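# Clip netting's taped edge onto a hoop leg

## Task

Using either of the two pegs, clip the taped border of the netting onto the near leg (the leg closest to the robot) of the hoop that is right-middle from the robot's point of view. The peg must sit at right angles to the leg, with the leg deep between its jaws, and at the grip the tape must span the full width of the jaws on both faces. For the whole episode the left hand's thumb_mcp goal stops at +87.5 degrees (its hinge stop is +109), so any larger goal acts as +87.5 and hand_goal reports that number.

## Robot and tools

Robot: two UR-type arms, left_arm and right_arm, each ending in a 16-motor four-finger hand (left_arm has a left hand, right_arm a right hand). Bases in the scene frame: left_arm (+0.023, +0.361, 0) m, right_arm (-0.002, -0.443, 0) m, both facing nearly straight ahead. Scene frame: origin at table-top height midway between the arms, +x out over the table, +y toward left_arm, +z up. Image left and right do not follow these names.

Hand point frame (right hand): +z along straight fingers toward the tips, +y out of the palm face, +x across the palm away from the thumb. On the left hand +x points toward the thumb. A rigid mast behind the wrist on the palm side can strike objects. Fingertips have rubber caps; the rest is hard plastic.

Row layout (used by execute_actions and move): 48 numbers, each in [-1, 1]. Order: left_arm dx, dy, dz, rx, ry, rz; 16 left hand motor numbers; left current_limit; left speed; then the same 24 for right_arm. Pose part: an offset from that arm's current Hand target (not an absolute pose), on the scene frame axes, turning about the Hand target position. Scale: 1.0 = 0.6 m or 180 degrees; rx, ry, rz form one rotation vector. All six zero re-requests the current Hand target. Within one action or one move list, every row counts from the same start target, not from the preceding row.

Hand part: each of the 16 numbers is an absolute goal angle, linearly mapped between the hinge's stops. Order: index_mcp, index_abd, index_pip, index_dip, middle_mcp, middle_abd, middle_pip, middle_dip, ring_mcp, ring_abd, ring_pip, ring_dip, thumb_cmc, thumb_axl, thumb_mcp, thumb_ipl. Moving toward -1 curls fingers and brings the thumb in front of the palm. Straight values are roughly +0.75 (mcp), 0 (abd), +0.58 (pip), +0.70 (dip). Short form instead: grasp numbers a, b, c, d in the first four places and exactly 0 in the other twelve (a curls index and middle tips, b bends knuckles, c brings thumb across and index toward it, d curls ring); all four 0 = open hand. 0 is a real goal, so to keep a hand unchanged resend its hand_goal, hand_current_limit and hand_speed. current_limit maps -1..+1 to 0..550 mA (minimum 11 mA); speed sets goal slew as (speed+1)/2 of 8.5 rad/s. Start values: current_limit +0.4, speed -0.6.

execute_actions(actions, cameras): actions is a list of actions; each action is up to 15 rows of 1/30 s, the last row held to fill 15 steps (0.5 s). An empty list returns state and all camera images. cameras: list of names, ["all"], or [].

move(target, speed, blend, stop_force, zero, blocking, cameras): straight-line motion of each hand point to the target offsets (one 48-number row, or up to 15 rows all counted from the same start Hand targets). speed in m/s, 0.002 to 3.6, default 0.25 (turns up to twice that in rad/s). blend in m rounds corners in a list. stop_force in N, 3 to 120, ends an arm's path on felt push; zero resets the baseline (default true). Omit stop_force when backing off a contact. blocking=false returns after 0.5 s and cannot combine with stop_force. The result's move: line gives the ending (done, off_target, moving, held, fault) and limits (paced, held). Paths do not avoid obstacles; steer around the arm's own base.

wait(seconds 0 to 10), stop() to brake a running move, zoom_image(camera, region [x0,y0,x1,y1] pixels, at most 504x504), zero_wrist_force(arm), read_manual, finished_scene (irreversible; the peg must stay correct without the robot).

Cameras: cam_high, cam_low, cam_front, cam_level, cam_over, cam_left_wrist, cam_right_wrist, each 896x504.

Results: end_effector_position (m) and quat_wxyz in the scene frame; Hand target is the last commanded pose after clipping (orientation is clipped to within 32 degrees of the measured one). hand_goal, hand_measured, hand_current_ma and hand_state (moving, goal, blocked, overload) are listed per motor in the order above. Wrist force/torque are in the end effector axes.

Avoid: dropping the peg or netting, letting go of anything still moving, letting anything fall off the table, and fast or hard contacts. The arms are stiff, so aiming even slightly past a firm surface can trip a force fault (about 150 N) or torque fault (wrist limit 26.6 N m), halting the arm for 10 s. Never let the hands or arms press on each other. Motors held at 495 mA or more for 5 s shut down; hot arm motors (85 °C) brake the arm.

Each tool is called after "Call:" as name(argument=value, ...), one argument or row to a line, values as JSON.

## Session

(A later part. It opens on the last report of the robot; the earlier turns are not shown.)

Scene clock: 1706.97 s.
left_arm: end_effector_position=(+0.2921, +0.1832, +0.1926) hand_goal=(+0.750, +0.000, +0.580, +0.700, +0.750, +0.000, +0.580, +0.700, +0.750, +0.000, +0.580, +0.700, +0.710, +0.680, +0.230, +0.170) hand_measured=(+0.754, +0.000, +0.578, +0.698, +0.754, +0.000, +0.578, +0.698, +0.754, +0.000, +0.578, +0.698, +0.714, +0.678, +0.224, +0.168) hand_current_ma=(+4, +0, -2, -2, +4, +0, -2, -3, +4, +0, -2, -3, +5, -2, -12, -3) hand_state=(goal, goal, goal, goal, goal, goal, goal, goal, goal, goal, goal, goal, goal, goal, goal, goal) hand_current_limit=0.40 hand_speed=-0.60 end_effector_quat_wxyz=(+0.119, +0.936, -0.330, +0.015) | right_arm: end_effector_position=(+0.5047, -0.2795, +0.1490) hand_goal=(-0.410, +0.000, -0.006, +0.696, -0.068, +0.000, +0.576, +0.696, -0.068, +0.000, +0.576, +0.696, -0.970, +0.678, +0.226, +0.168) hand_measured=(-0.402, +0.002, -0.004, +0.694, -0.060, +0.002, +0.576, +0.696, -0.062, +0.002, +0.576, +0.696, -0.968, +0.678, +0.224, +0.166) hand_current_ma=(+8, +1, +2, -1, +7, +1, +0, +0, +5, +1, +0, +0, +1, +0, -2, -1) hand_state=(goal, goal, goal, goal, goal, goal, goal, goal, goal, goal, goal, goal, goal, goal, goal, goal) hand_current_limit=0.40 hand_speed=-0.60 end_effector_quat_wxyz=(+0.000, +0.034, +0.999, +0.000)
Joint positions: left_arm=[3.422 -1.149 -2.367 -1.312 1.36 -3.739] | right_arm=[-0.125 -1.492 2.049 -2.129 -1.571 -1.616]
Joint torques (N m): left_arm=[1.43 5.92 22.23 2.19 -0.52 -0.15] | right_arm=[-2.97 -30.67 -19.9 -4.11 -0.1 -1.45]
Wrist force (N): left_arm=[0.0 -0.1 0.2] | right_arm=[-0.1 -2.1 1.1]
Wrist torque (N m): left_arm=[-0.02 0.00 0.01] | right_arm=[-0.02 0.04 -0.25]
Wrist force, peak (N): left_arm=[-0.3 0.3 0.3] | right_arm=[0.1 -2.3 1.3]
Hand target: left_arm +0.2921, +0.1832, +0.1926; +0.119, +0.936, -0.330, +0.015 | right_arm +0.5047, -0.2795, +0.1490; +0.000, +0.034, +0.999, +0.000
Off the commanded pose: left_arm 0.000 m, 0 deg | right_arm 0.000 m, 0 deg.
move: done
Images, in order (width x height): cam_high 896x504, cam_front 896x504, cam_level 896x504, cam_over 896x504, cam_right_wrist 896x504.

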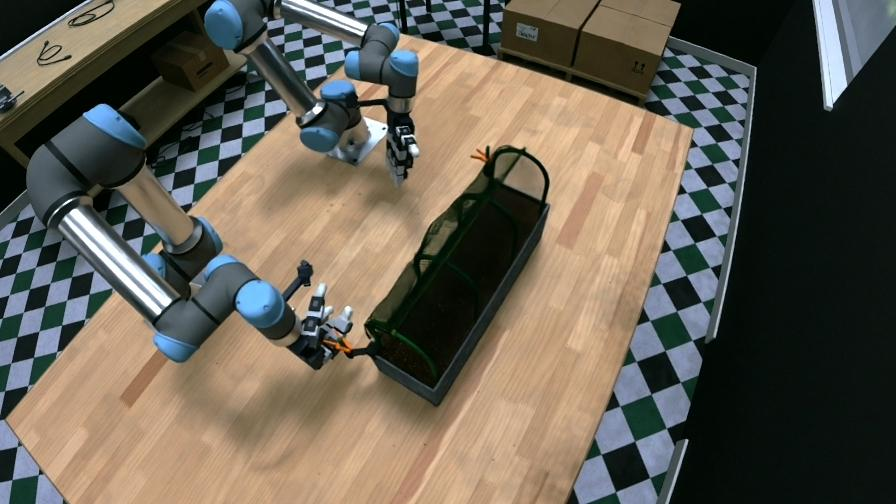

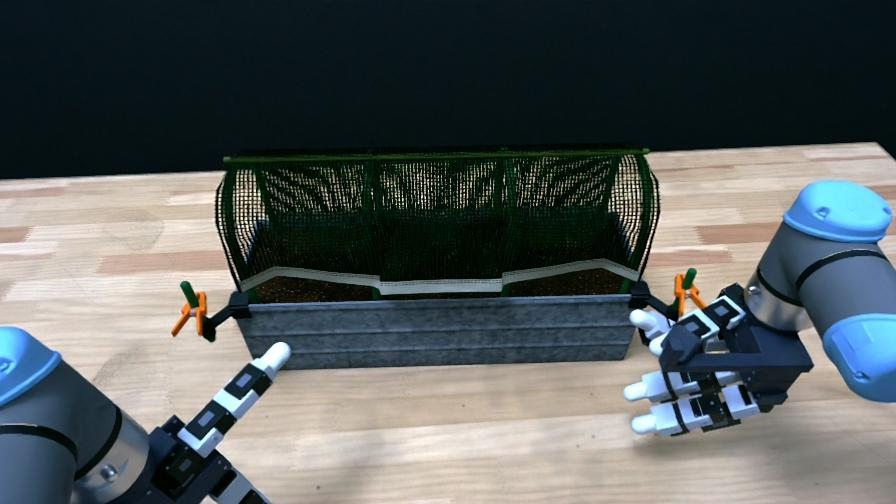

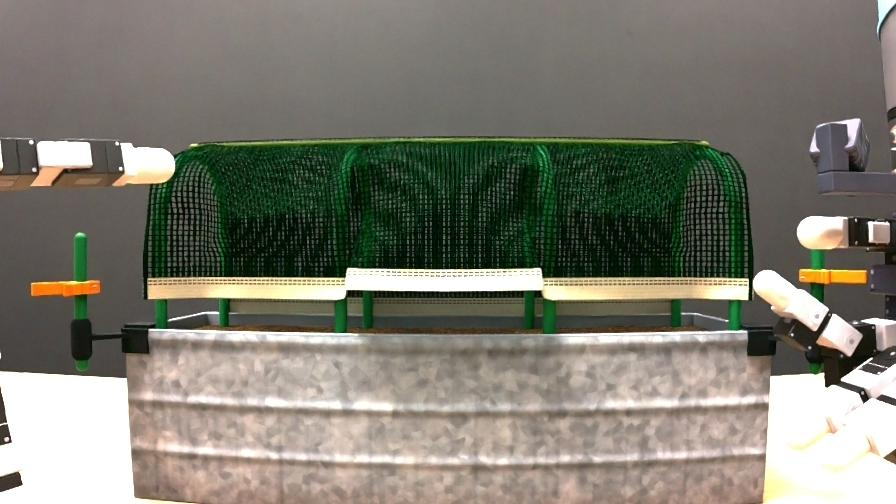

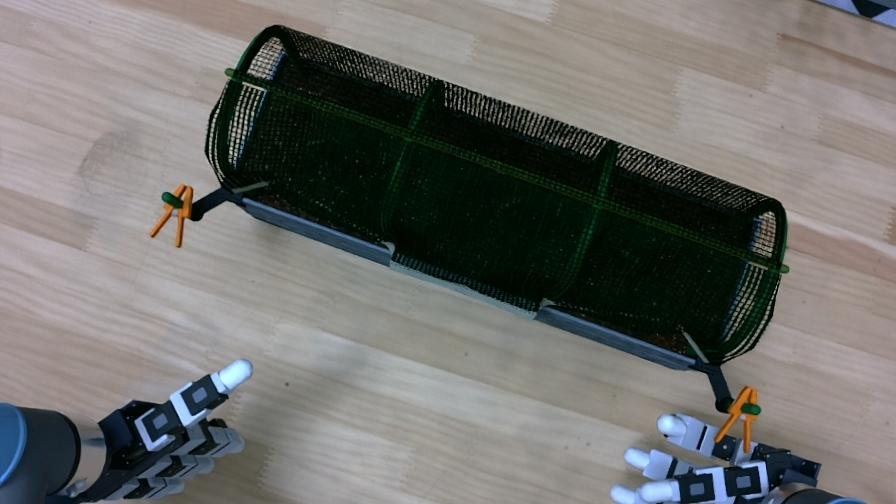

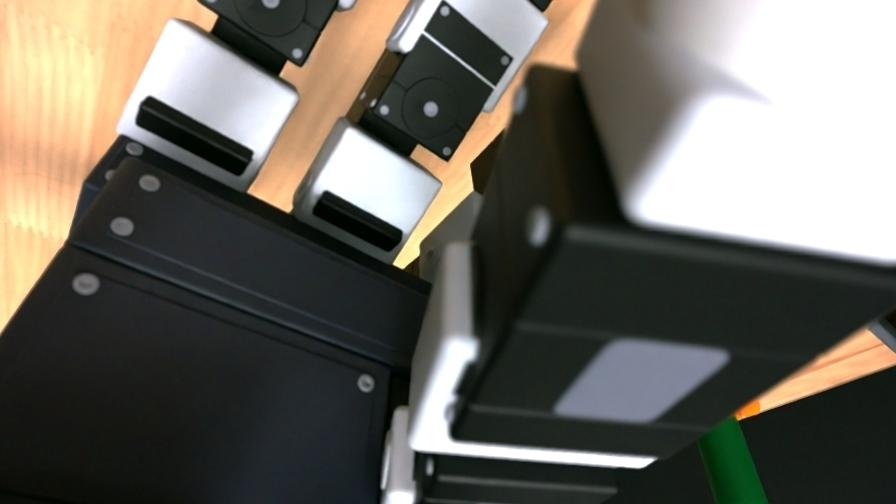

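Call:
move(
  target=[
    [0,0,0,0,0,0, 0,0,0,0,0,0,0,0,0,0,0,0,0,0,0,0, 0.4,-0.6, 0.0006,0.0083,0,0,0,0, -0.548,0,-0.226,0.696,-0.068,0,0.576,0.696,-0.068,0,0.576,0.696,-0.971,0.677,0.225,0.168, 0.4,-0.8],
    [0,0,0,0,0,0, 0,0,0,0,0,0,0,0,0,0,0,0,0,0,0,0, 0.4,-0.6, 0.0006,0.0083,0,0,0,0, -0.548,0,-0.36,0.696,-0.068,0,0.576,0.696,-0.068,0,0.576,0.696,-0.971,0.677,0.225,0.168, 0.4,-0.85],
  ],
  speed=0.05,
  cameras=["cam_front","cam_over","cam_level"],
)

Call:
zoom_image(
  camera="cam_over",
  region=[660, 360, 860, 504],
)

Call:
zoom_image(
  camera="cam_level",
  region=[700, 180, 896, 380],
)

Call:
zoom_image(
  camera="cam_front",
  region=[620, 250, 800, 400],
)

Scene clock: 1743.37 s.
left_arm: end_effector_position=(+0.2921, +0.1832, +0.1926) hand_goal=(+0.750, +0.000, +0.580, +0.700, +0.750, +0.000, +0.580, +0.700, +0.750, +0.000, +0.580, +0.700, +0.710, +0.680, +0.230, +0.170) hand_measured=(+0.754, +0.000, +0.578, +0.698, +0.754, +0.000, +0.578, +0.698, +0.754, +0.000, +0.578, +0.698, +0.714, +0.678, +0.224, +0.168) hand_current_ma=(+4, +0, -2, -2, +4, +0, -2, -3, +4, +0, -2, -3, +5, -2, -12, -3) hand_state=(goal, goal, goal, goal, goal, goal, goal, goal, goal, goal, goal, goal, goal, goal, goal, goal) hand_current_limit=0.40 hand_speed=-0.60 end_effector_quat_wxyz=(+0.119, +0.936, -0.330, +0.015) | right_arm: end_effector_position=(+0.5051, -0.2745, +0.1490) hand_goal=(-0.548, +0.000, -0.360, +0.696, -0.068, +0.000, +0.576, +0.696, -0.068, +0.000, +0.576, +0.696, -0.970, +0.678, +0.226, +0.168) hand_measured=(-0.528, +0.000, -0.336, +0.694, -0.060, +0.002, +0.576, +0.696, -0.062, +0.002, +0.576, +0.696, -0.968, +0.678, +0.224, +0.166) hand_current_ma=(+30, +0, +35, -1, +7, +1, +0, +0, +5, +1, +0, +0, +1, +0, -2, -1) hand_state=(blocked, goal, blocked, goal, goal, goal, goal, goal, goal, goal, goal, goal, goal, goal, goal, goal) hand_current_limit=0.40 hand_speed=-0.85 end_effector_quat_wxyz=(+0.000, +0.034, +0.999, +0.000)
Joint positions: left_arm=[3.422 -1.149 -2.367 -1.312 1.36 -3.739] | right_arm=[-0.114 -1.489 2.046 -2.129 -1.571 -1.605]
Joint torques (N m): left_arm=[1.42 5.9 21.8 2.25 -0.52 -0.21] | right_arm=[-10.65 -27.41 -20.28 -0.7 -0.96 -1.55]
Wrist force (N): left_arm=[0.0 0.3 0.1] | right_arm=[-0.2 -0.6 1.0]
Wrist torque (N m): left_arm=[0.03 0.00 -0.01] | right_arm=[0.09 0.09 -0.30]
Wrist force, peak (N): left_arm=[-0.1 0.5 0.2] | right_arm=[-0.3 -2.5 1.5]
Hand target: left_arm +0.2921, +0.1832, +0.1926; +0.119, +0.936, -0.330, +0.015 | right_arm +0.5051, -0.2746, +0.1490; +0.000, +0.034, +0.999, +0.000
Off the commanded pose: left_arm 0.000 m, 0 deg | right_arm 0.000 m, 0 deg.
move: done
Images, in order (width x height): cam_front 896x504, cam_level 896x504, cam_over 896x504.

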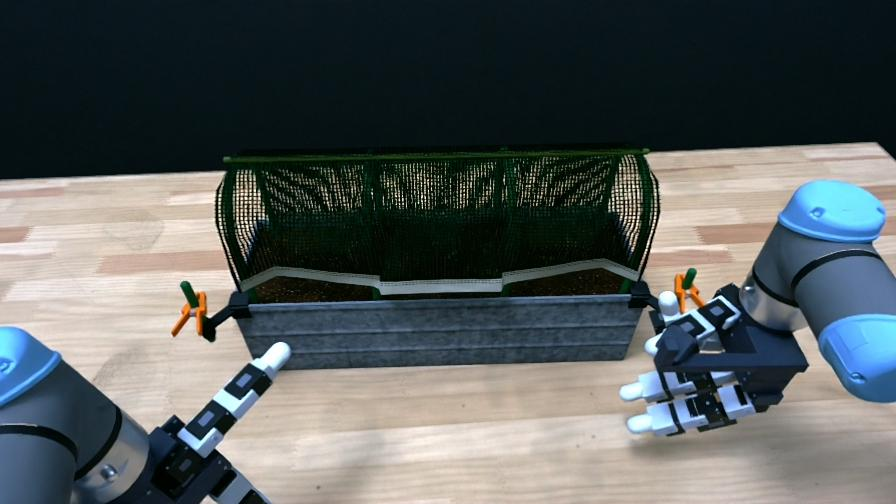

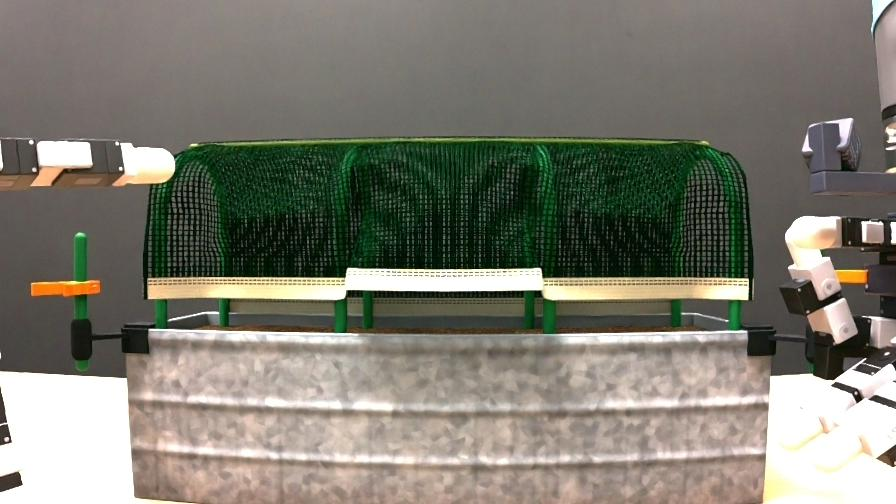

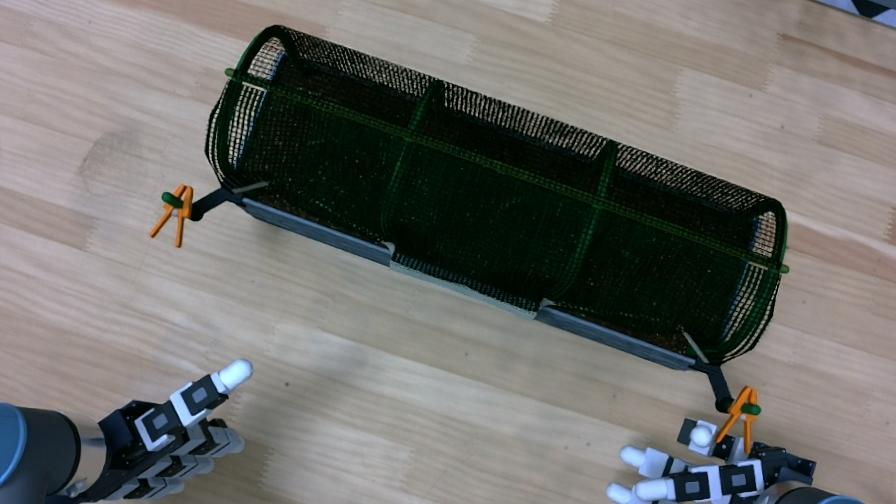

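Scaled by 2.520.

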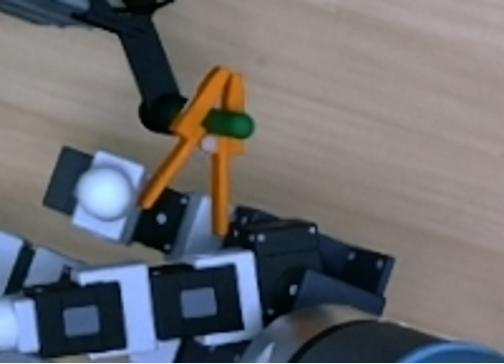

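Scaled by 2.520.

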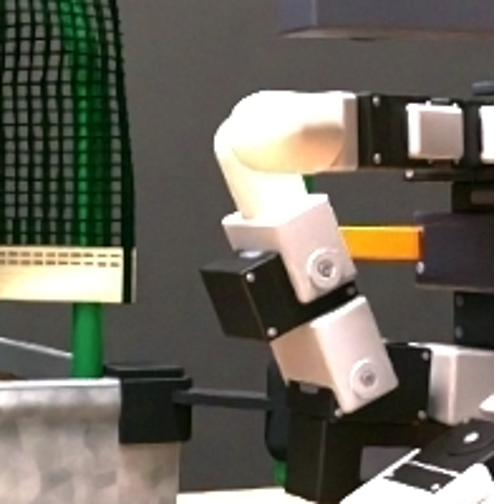

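Scaled by 2.800.

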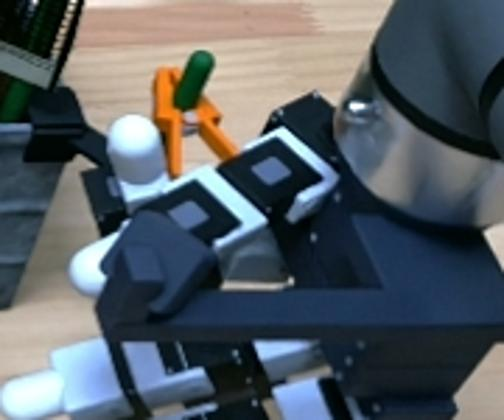

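Call:
move(
  target=[
    [0,0,0,0,0,0, 0,0,0,0,0,0,0,0,0,0,0,0,0,0,0,0, 0.4,-0.6, 0,0,0,0,0,0, -0.6,0,-0.5,0.696,-0.068,0,0.576,0.696,-0.068,0,0.576,0.696,-0.971,0.677,0.225,0.168, 0.4,-0.85],
  ],
  speed=0.05,
  cameras=["cam_front","cam_over","cam_level"],
)

Call:
zoom_image(
  camera="cam_over",
  region=[680, 370, 800, 470],
)

Call:
zoom_image(
  camera="cam_level",
  region=[700, 180, 896, 380],
)

Scene clock: 1761.83 s.
left_arm: end_effector_position=(+0.2921, +0.1832, +0.1926) hand_goal=(+0.750, +0.000, +0.580, +0.700, +0.750, +0.000, +0.580, +0.700, +0.750, +0.000, +0.580, +0.700, +0.710, +0.680, +0.230, +0.170) hand_measured=(+0.754, +0.000, +0.578, +0.698, +0.754, +0.000, +0.578, +0.698, +0.754, +0.000, +0.578, +0.698, +0.714, +0.678, +0.224, +0.168) hand_current_ma=(+4, +0, -2, -2, +4, +0, -2, -3, +4, +0, -2, -3, +5, -2, -12, -3) hand_state=(goal, goal, goal, goal, goal, goal, goal, goal, goal, goal, goal, goal, goal, goal, goal, goal) hand_current_limit=0.40 hand_speed=-0.60 end_effector_quat_wxyz=(+0.119, +0.936, -0.330, +0.015) | right_arm: end_effector_position=(+0.5051, -0.2746, +0.1490) hand_goal=(-0.600, +0.000, -0.500, +0.696, -0.068, +0.000, +0.576, +0.696, -0.068, +0.000, +0.576, +0.696, -0.970, +0.678, +0.226, +0.168) hand_measured=(-0.552, +0.000, -0.464, +0.694, -0.060, +0.002, +0.576, +0.696, -0.062, +0.002, +0.576, +0.696, -0.968, +0.678, +0.224, +0.166) hand_current_ma=(+110, +0, +62, -1, +7, +1, +0, +0, +5, +1, +0, +0, +1, +0, -2, -1) hand_state=(blocked, goal, blocked, goal, goal, goal, goal, goal, goal, goal, goal, goal, goal, goal, goal, goal) hand_current_limit=0.40 hand_speed=-0.85 end_effector_quat_wxyz=(+0.000, +0.034, +0.999, +0.000)
Joint positions: left_arm=[3.422 -1.149 -2.367 -1.312 1.36 -3.739] | right_arm=[-0.114 -1.489 2.046 -2.129 -1.571 -1.605]
Joint torques (N m): left_arm=[1.43 6.24 22.24 2.29 -0.54 -0.16] | right_arm=[-11.09 -35.17 -17.54 -3.58 -0.86 -1.62]
Wrist force (N): left_arm=[-0.2 0.2 0.2] | right_arm=[0.4 -0.4 1.4]
Wrist torque (N m): left_arm=[0.01 0.03 -0.02] | right_arm=[0.08 0.03 -0.27]
Wrist force, peak (N): left_arm=[-0.1 0.4 0.3] | right_arm=[-0.1 -0.4 1.7]
Hand target: left_arm +0.2921, +0.1832, +0.1926; +0.119, +0.936, -0.330, +0.015 | right_arm +0.5051, -0.2746, +0.1490; +0.000, +0.034, +0.999, +0.000
Off the commanded pose: left_arm 0.000 m, 0 deg | right_arm 0.000 m, 0 deg.
move: done
Images, in order (width x height): cam_front 896x504, cam_level 896x504, cam_over 896x504.

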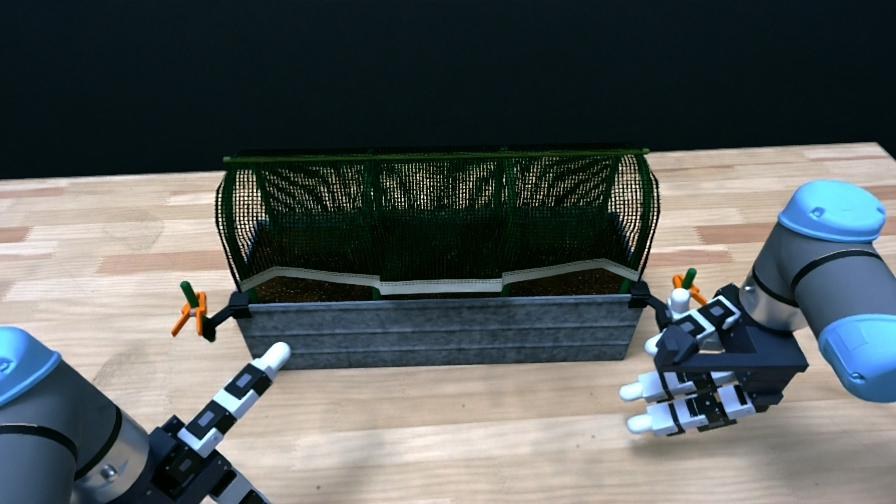

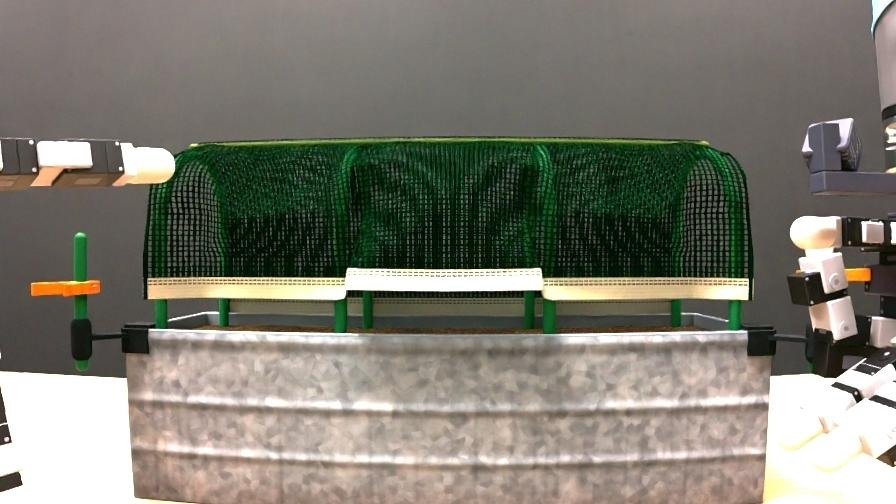

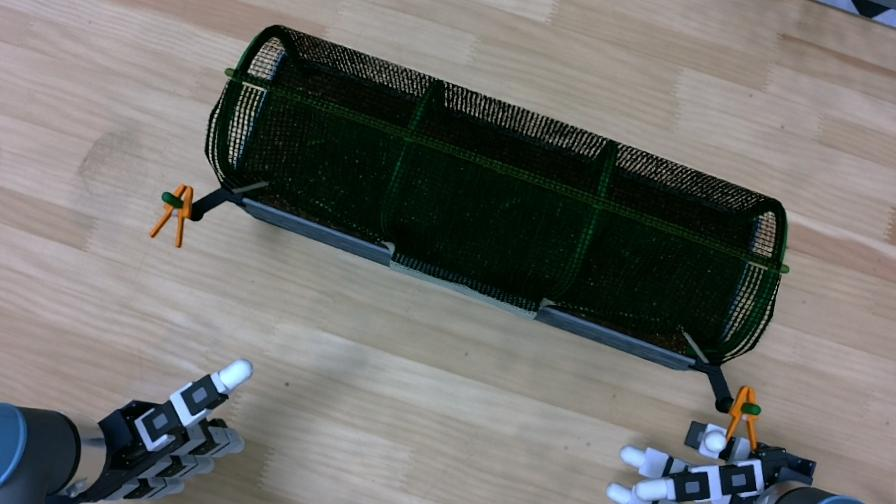

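Scaled by 4.200.

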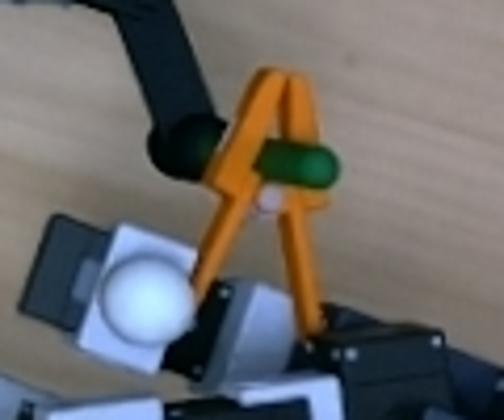

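Scaled by 2.520.

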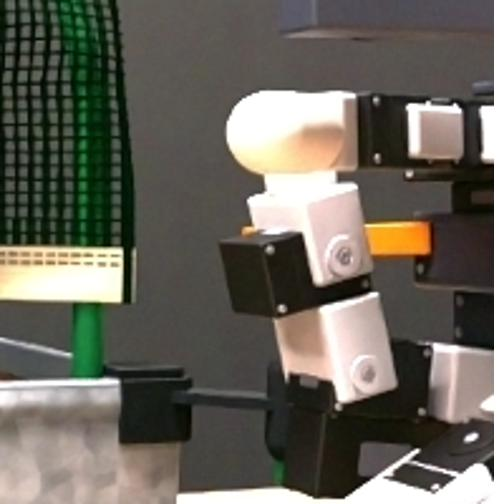

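Call:
move(
  target=[
    [0,0,0,0,0,0, 0,0,0,0,0,0,0,0,0,0,0,0,0,0,0,0, 0.4,-0.6, 0,0,0,0,0,0, -0.68,0,-0.62,0.696,-0.068,0,0.576,0.696,-0.068,0,0.576,0.696,-0.971,0.677,0.225,0.168, 0.4,-0.85],
    [0,0,0,0,0,0, 0,0,0,0,0,0,0,0,0,0,0,0,0,0,0,0, 0.4,-0.6, 0,0,0,0,0,0, -0.78,0,-0.72,0.696,-0.068,0,0.576,0.696,-0.068,0,0.576,0.696,-0.971,0.677,0.225,0.168, 0.4,-0.85],
  ],
  speed=0.05,
  cameras=["cam_front","cam_over","cam_level"],
)

Call:
zoom_image(
  camera="cam_over",
  region=[680, 370, 800, 470],
)

Call:
zoom_image(
  camera="cam_level",
  region=[700, 180, 896, 380],
)

Call:
zoom_image(
  camera="cam_front",
  region=[640, 250, 760, 350],
)

Scene clock: 1780.43 s.
left_arm: end_effector_position=(+0.2921, +0.1832, +0.1926) hand_goal=(+0.750, +0.000, +0.580, +0.700, +0.750, +0.000, +0.580, +0.700, +0.750, +0.000, +0.580, +0.700, +0.710, +0.680, +0.230, +0.170) hand_measured=(+0.754, +0.000, +0.578, +0.698, +0.754, +0.000, +0.578, +0.698, +0.754, +0.000, +0.578, +0.698, +0.714, +0.678, +0.224, +0.168) hand_current_ma=(+4, +0, -2, -2, +4, +0, -2, -3, +4, +0, -2, -3, +5, -2, -12, -3) hand_state=(goal, goal, goal, goal, goal, goal, goal, goal, goal, goal, goal, goal, goal, goal, goal, goal) hand_current_limit=0.40 hand_speed=-0.60 end_effector_quat_wxyz=(+0.119, +0.936, -0.330, +0.015) | right_arm: end_effector_position=(+0.5051, -0.2746, +0.1490) hand_goal=(-0.780, +0.000, -0.720, +0.696, -0.068, +0.000, +0.576, +0.696, -0.068, +0.000, +0.576, +0.696, -0.970, +0.678, +0.226, +0.168) hand_measured=(-0.564, -0.010, -0.548, +0.694, -0.060, +0.002, +0.576, +0.696, -0.062, +0.002, +0.576, +0.696, -0.968, +0.678, +0.224, +0.166) hand_current_ma=(+385, -8, +385, -1, +7, +1, +0, +0, +5, +1, +0, +0, +1, +0, -2, -1) hand_state=(blocked, goal, blocked, goal, goal, goal, goal, goal, goal, goal, goal, goal, goal, goal, goal, goal) hand_current_limit=0.40 hand_speed=-0.85 end_effector_quat_wxyz=(+0.000, +0.034, +0.999, +0.000)
Joint positions: left_arm=[3.422 -1.149 -2.367 -1.312 1.36 -3.739] | right_arm=[-0.114 -1.489 2.046 -2.129 -1.571 -1.605]
Joint torques (N m): left_arm=[0.58 6.44 22.37 2.42 -0.58 -0.23] | right_arm=[-10.5 -35.29 -16.69 -3.73 -0.8 -1.26]
Wrist force (N): left_arm=[-0.1 0.1 0.1] | right_arm=[2.0 -1.1 1.5]
Wrist torque (N m): left_arm=[0.01 0.01 -0.01] | right_arm=[0.03 -0.08 -0.20]
Wrist force, peak (N): left_arm=[-0.2 0.4 0.2] | right_arm=[2.0 -1.1 1.5]
Hand target: left_arm +0.2921, +0.1832, +0.1926; +0.119, +0.936, -0.330, +0.015 | right_arm +0.5051, -0.2746, +0.1490; +0.000, +0.034, +0.999, +0.000
Off the commanded pose: left_arm 0.000 m, 0 deg | right_arm 0.000 m, 0 deg.
move: done
Images, in order (width x height): cam_front 896x504, cam_level 896x504, cam_over 896x504.

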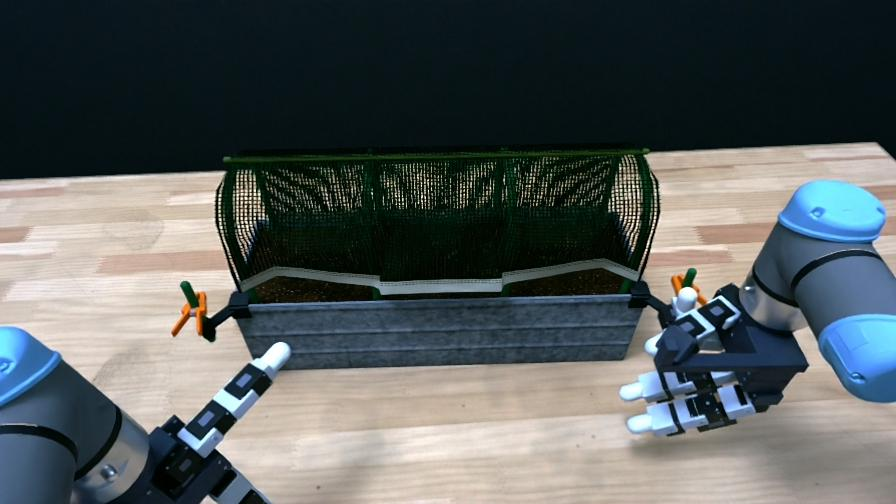

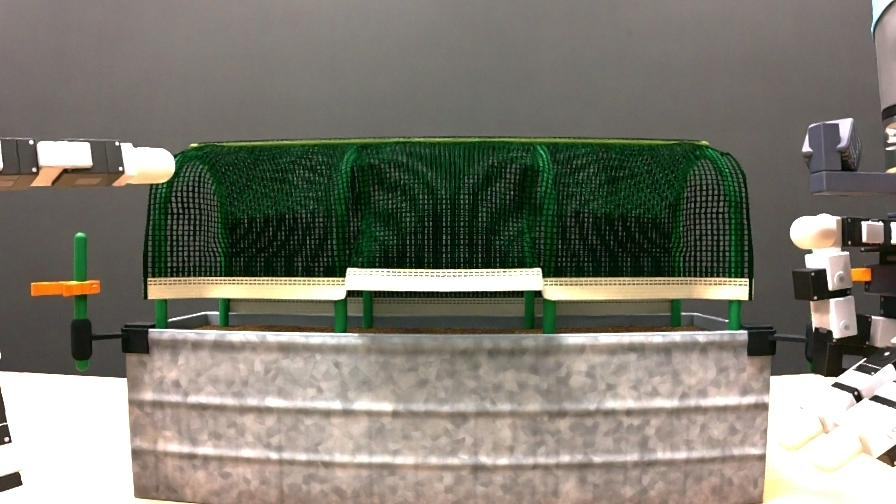

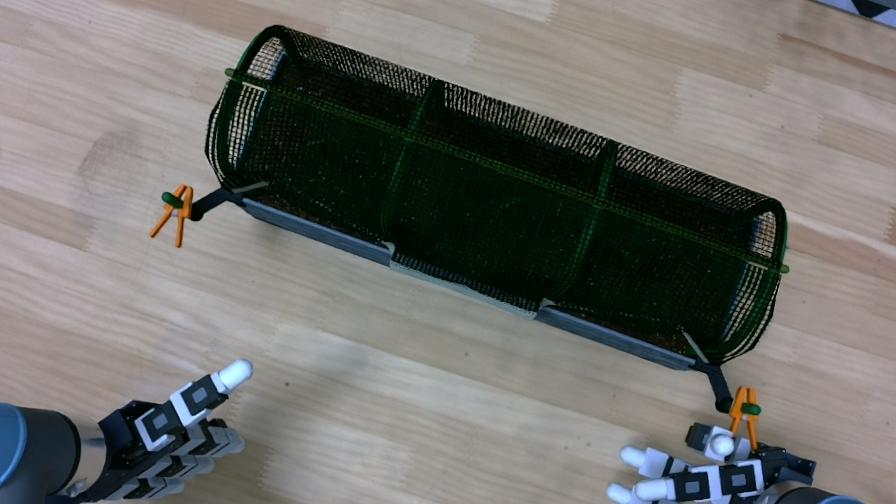

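Scaled by 4.200.

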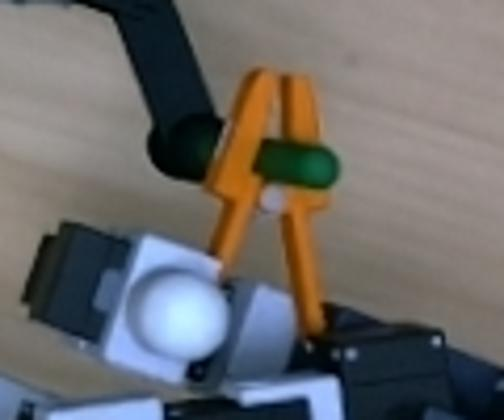

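Scaled by 2.520.

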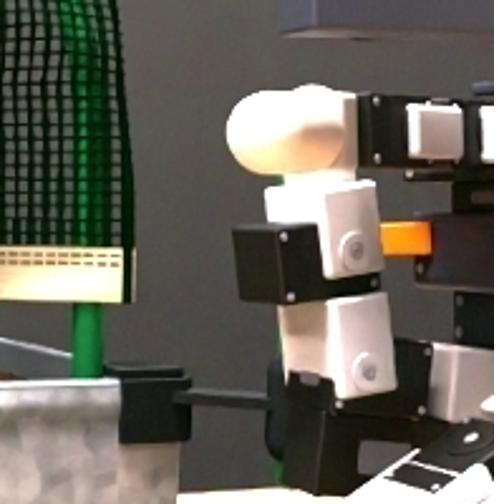

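Scaled by 4.200.

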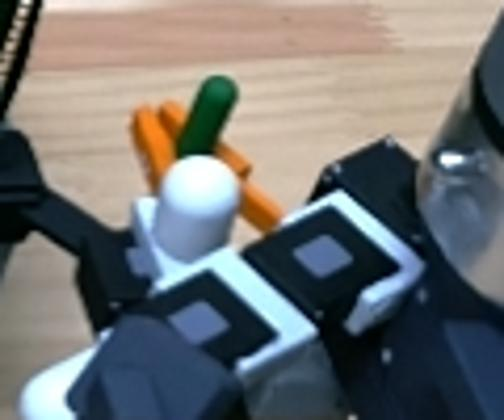

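Call:
move(
  target=[
    [0,0,0,0,0,0, 0,0,0,0,0,0,0,0,0,0,0,0,0,0,0,0, 0.4,-0.6, 0,0,0,0,0,0, -0.9,0,-0.9,0.696,-0.068,0,0.576,0.696,-0.068,0,0.576,0.696,-0.971,0.677,0.225,0.168, 0.76,-0.85],
  ],
  speed=0.05,
  cameras=["cam_front","cam_over","cam_level"],
)

Call:
zoom_image(
  camera="cam_over",
  region=[680, 370, 800, 470],
)

Call:
zoom_image(
  camera="cam_level",
  region=[700, 180, 896, 380],
)

Call:
zoom_image(
  camera="cam_front",
  region=[640, 250, 760, 350],
)

Scene clock: 1796.73 s.
left_arm: end_effector_position=(+0.2921, +0.1832, +0.1926) hand_goal=(+0.750, +0.000, +0.580, +0.700, +0.750, +0.000, +0.580, +0.700, +0.750, +0.000, +0.580, +0.700, +0.710, +0.680, +0.230, +0.170) hand_measured=(+0.754, +0.000, +0.578, +0.698, +0.754, +0.000, +0.578, +0.698, +0.754, +0.000, +0.578, +0.698, +0.714, +0.678, +0.224, +0.168) hand_current_ma=(+4, +0, -2, -2, +4, +0, -2, -3, +4, +0, -2, -3, +5, -2, -12, -3) hand_state=(goal, goal, goal, goal, goal, goal, goal, goal, goal, goal, goal, goal, goal, goal, goal, goal) hand_current_limit=0.40 hand_speed=-0.60 end_effector_quat_wxyz=(+0.119, +0.936, -0.330, +0.015) | right_arm: end_effector_position=(+0.5051, -0.2746, +0.1490) hand_goal=(-0.900, +0.000, -0.900, +0.696, -0.068, +0.000, +0.576, +0.696, -0.068, +0.000, +0.576, +0.696, -0.970, +0.678, +0.226, +0.168) hand_measured=(-0.564, -0.014, -0.574, +0.694, -0.060, +0.002, +0.576, +0.696, -0.062, +0.002, +0.576, +0.696, -0.968, +0.678, +0.224, +0.166) hand_current_ma=(+484, -15, +484, -1, +7, +1, +0, +0, +5, +1, +0, +0, +1, +0, -2, -1) hand_state=(blocked, goal, blocked, goal, goal, goal, goal, goal, goal, goal, goal, goal, goal, goal, goal, goal) hand_current_limit=0.76 hand_speed=-0.85 end_effector_quat_wxyz=(+0.000, +0.034, +0.999, +0.000)
Joint positions: left_arm=[3.422 -1.149 -2.367 -1.312 1.36 -3.739] | right_arm=[-0.114 -1.489 2.046 -2.129 -1.571 -1.605]
Joint torques (N m): left_arm=[1.19 6.14 22.04 2.3 -0.56 -0.18] | right_arm=[-11.61 -34.6 -17.6 -3.7 -0.99 -1.33]
Wrist force (N): left_arm=[0.0 0.0 -0.1] | right_arm=[3.0 -1.2 1.6]
Wrist torque (N m): left_arm=[0.01 0.00 0.00] | right_arm=[0.01 -0.15 -0.17]
Wrist force, peak (N): left_arm=[-0.3 0.4 0.2] | right_arm=[3.0 -1.2 1.6]
Hand target: left_arm +0.2921, +0.1832, +0.1926; +0.119, +0.936, -0.330, +0.015 | right_arm +0.5051, -0.2746, +0.1490; +0.000, +0.034, +0.999, +0.000
Off the commanded pose: left_arm 0.000 m, 0 deg | right_arm 0.000 m, 0 deg.
move: done
Images, in order (width x height): cam_front 896x504, cam_level 896x504, cam_over 896x504.

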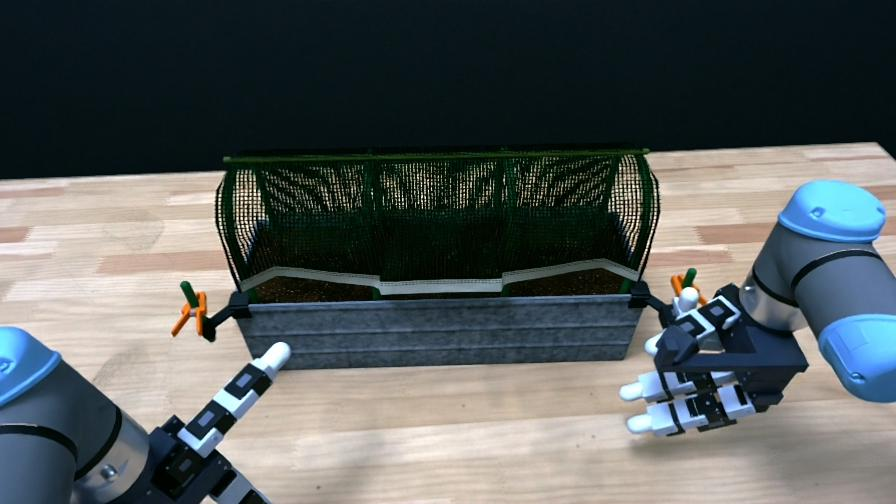

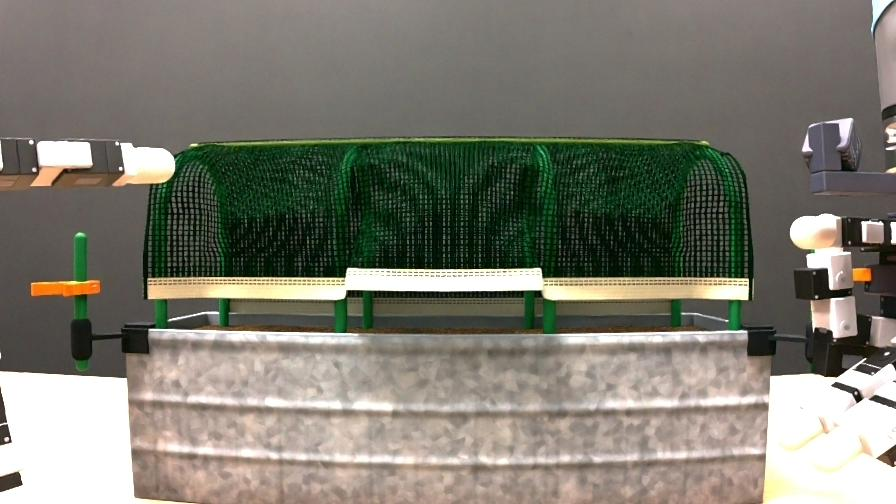

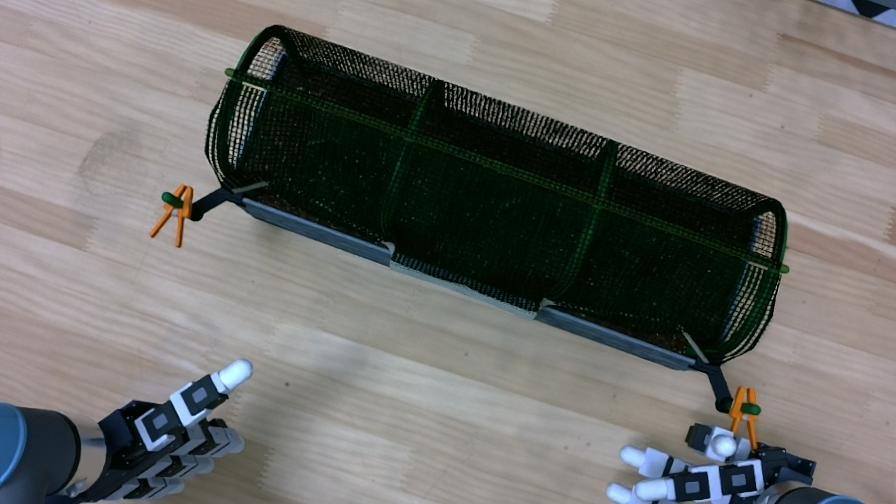

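Scaled by 4.200.

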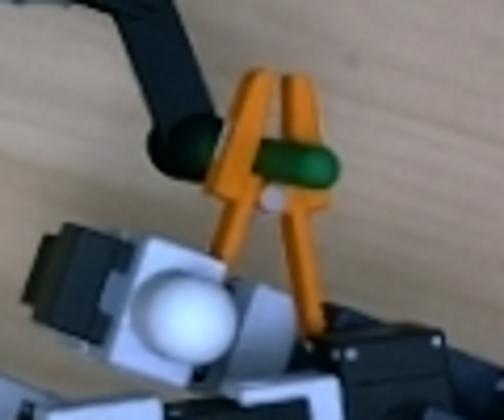

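Scaled by 2.520.

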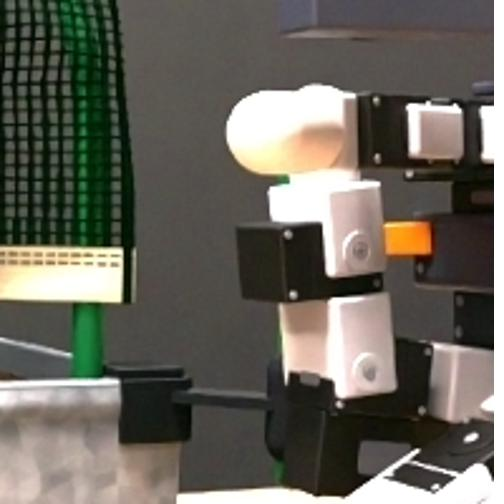

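Scaled by 4.200.

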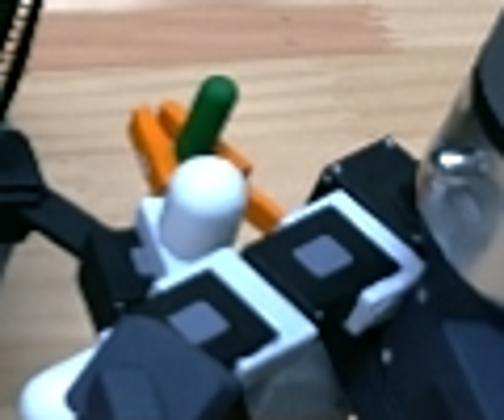

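Call:
move(
  target=[
    [0,0,0,0,0,0, 0,0,0,0,0,0,0,0,0,0,0,0,0,0,0,0, 0.4,-0.6, 0,0,0,0,0,0, -0.48,0,-0.007,0.696,-0.068,0,0.576,0.696,-0.068,0,0.576,0.696,-0.971,0.677,0.225,0.168, 0.4,-0.8],
    [0,0,0,0,0,0, 0,0,0,0,0,0,0,0,0,0,0,0,0,0,0,0, 0.4,-0.6, -0.0185,0.021,0.015,0.0046,0.0665,0, -0.48,0.3,-0.007,0.696,-0.068,0,0.576,0.696,-0.068,0,0.576,0.696,-0.971,0.677,0.225,0.168, 0.4,-0.8],
  ],
  speed=0.05,
  cameras=["cam_front","cam_over","cam_level"],
)

Call:
zoom_image(
  camera="cam_over",
  region=[680, 370, 800, 470],
)

Call:
zoom_image(
  camera="cam_level",
  region=[700, 180, 896, 380],
)

Call:
zoom_image(
  camera="cam_front",
  region=[640, 250, 760, 350],
)

Scene clock: 2180.93 s.
left_arm: end_effector_position=(+0.2921, +0.1832, +0.1926) hand_goal=(+0.750, +0.000, +0.580, +0.700, +0.750, +0.000, +0.580, +0.700, +0.750, +0.000, +0.580, +0.700, +0.710, +0.680, +0.230, +0.170) hand_measured=(+0.754, +0.000, +0.578, +0.698, +0.754, +0.000, +0.578, +0.698, +0.754, +0.000, +0.578, +0.698, +0.714, +0.678, +0.224, +0.168) hand_current_ma=(+4, +0, -2, -2, +4, +0, -2, -3, +4, +0, -2, -3, +5, -2, -12, -3) hand_state=(goal, goal, goal, goal, goal, goal, goal, goal, goal, goal, goal, goal, goal, goal, goal, goal) hand_current_limit=0.40 hand_speed=-0.60 end_effector_quat_wxyz=(+0.119, +0.936, -0.330, +0.015) | right_arm: end_effector_position=(+0.4940, -0.2619, +0.1580) hand_goal=(-0.480, +0.300, -0.006, +0.696, -0.068, +0.000, +0.576, +0.696, -0.068, +0.000, +0.576, +0.696, -0.970, +0.678, +0.226, +0.168) hand_measured=(-0.472, +0.298, -0.006, +0.694, -0.060, +0.002, +0.576, +0.696, -0.062, +0.002, +0.576, +0.696, -0.968, +0.678, +0.224, +0.166) hand_current_ma=(+7, -1, +0, -1, +7, +1, +0, +0, +5, +1, +0, +0, +1, +0, -2, -1) hand_state=(goal, goal, goal, goal, goal, goal, goal, goal, goal, goal, goal, goal, goal, goal, goal, goal) hand_current_limit=0.40 hand_speed=-0.80 end_effector_quat_wxyz=(-0.104, +0.034, +0.994, +0.004)
Joint positions: left_arm=[3.422 -1.149 -2.367 -1.312 1.36 -3.739] | right_arm=[-0.089 -1.433 1.896 -1.826 -1.572 -1.579]
Joint torques (N m): left_arm=[1.16 6.31 21.75 2.38 -0.7 -0.17] | right_arm=[-9.1 -37.32 -12.52 -1.31 0.83 -1.48]
Wrist force (N): left_arm=[0.0 0.1 -0.1] | right_arm=[-0.5 -3.3 1.5]
Wrist torque (N m): left_arm=[0.02 0.00 0.00] | right_arm=[-0.16 0.05 -0.21]
Wrist force, peak (N): left_arm=[-0.1 0.5 0.0] | right_arm=[0.3 -4.0 1.3]
Hand target: left_arm +0.2921, +0.1832, +0.1926; +0.119, +0.936, -0.330, +0.015 | right_arm +0.4940, -0.2620, +0.1580; -0.104, +0.034, +0.994, +0.004
Off the commanded pose: left_arm 0.000 m, 0 deg | right_arm 0.000 m, 0 deg.
move: done
Images, in order (width x height): cam_front 896x504, cam_level 896x504, cam_over 896x504.

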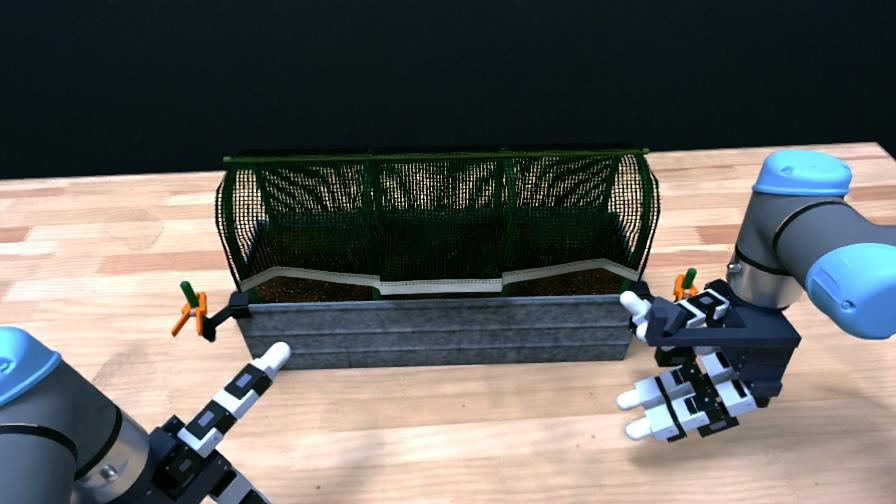

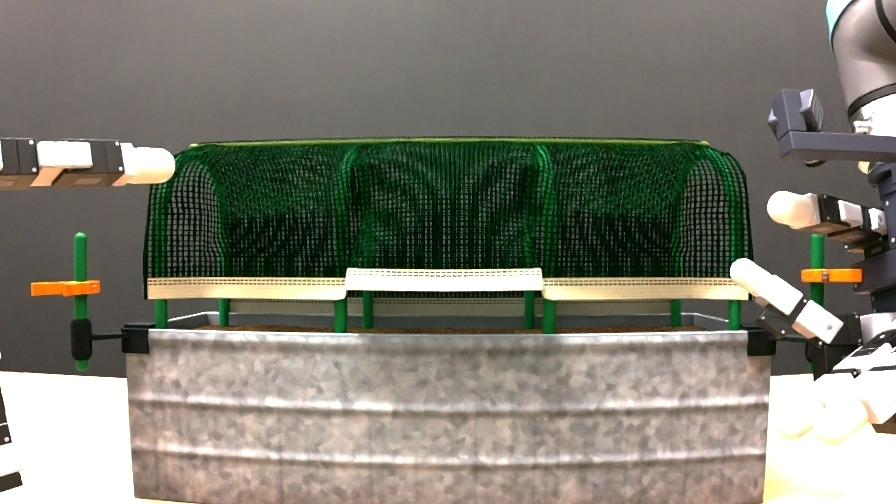

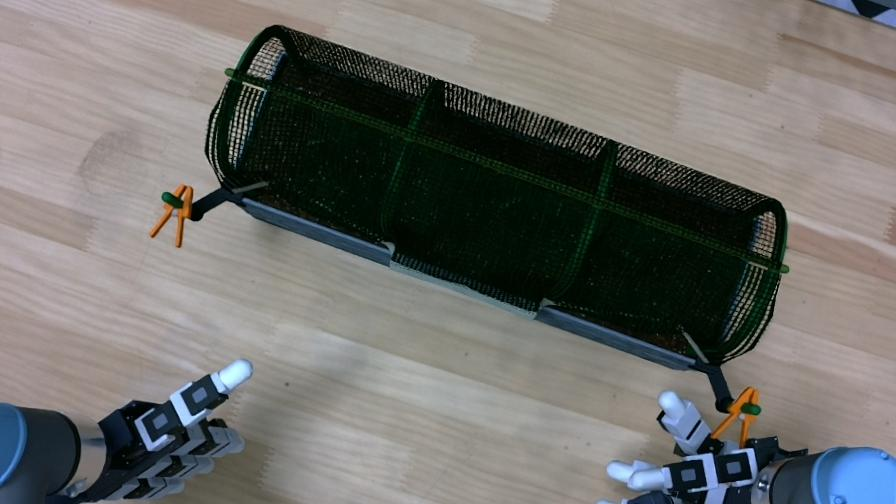

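Scaled by 4.200.

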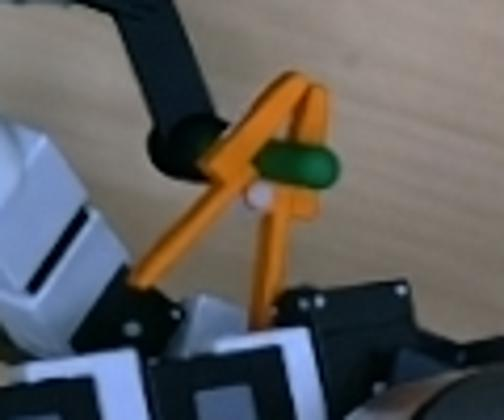

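Scaled by 2.520.

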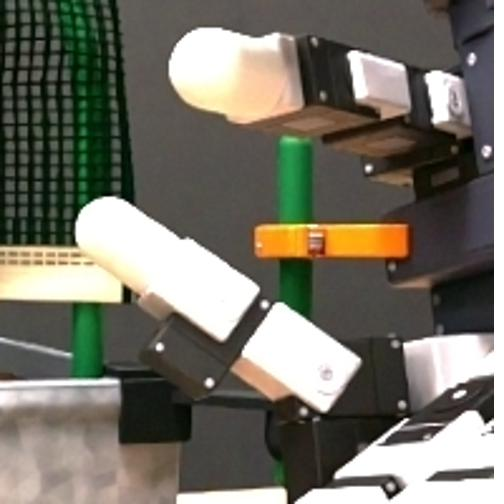

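Scaled by 4.200.

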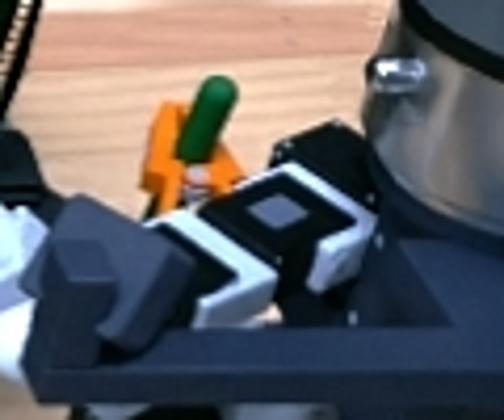

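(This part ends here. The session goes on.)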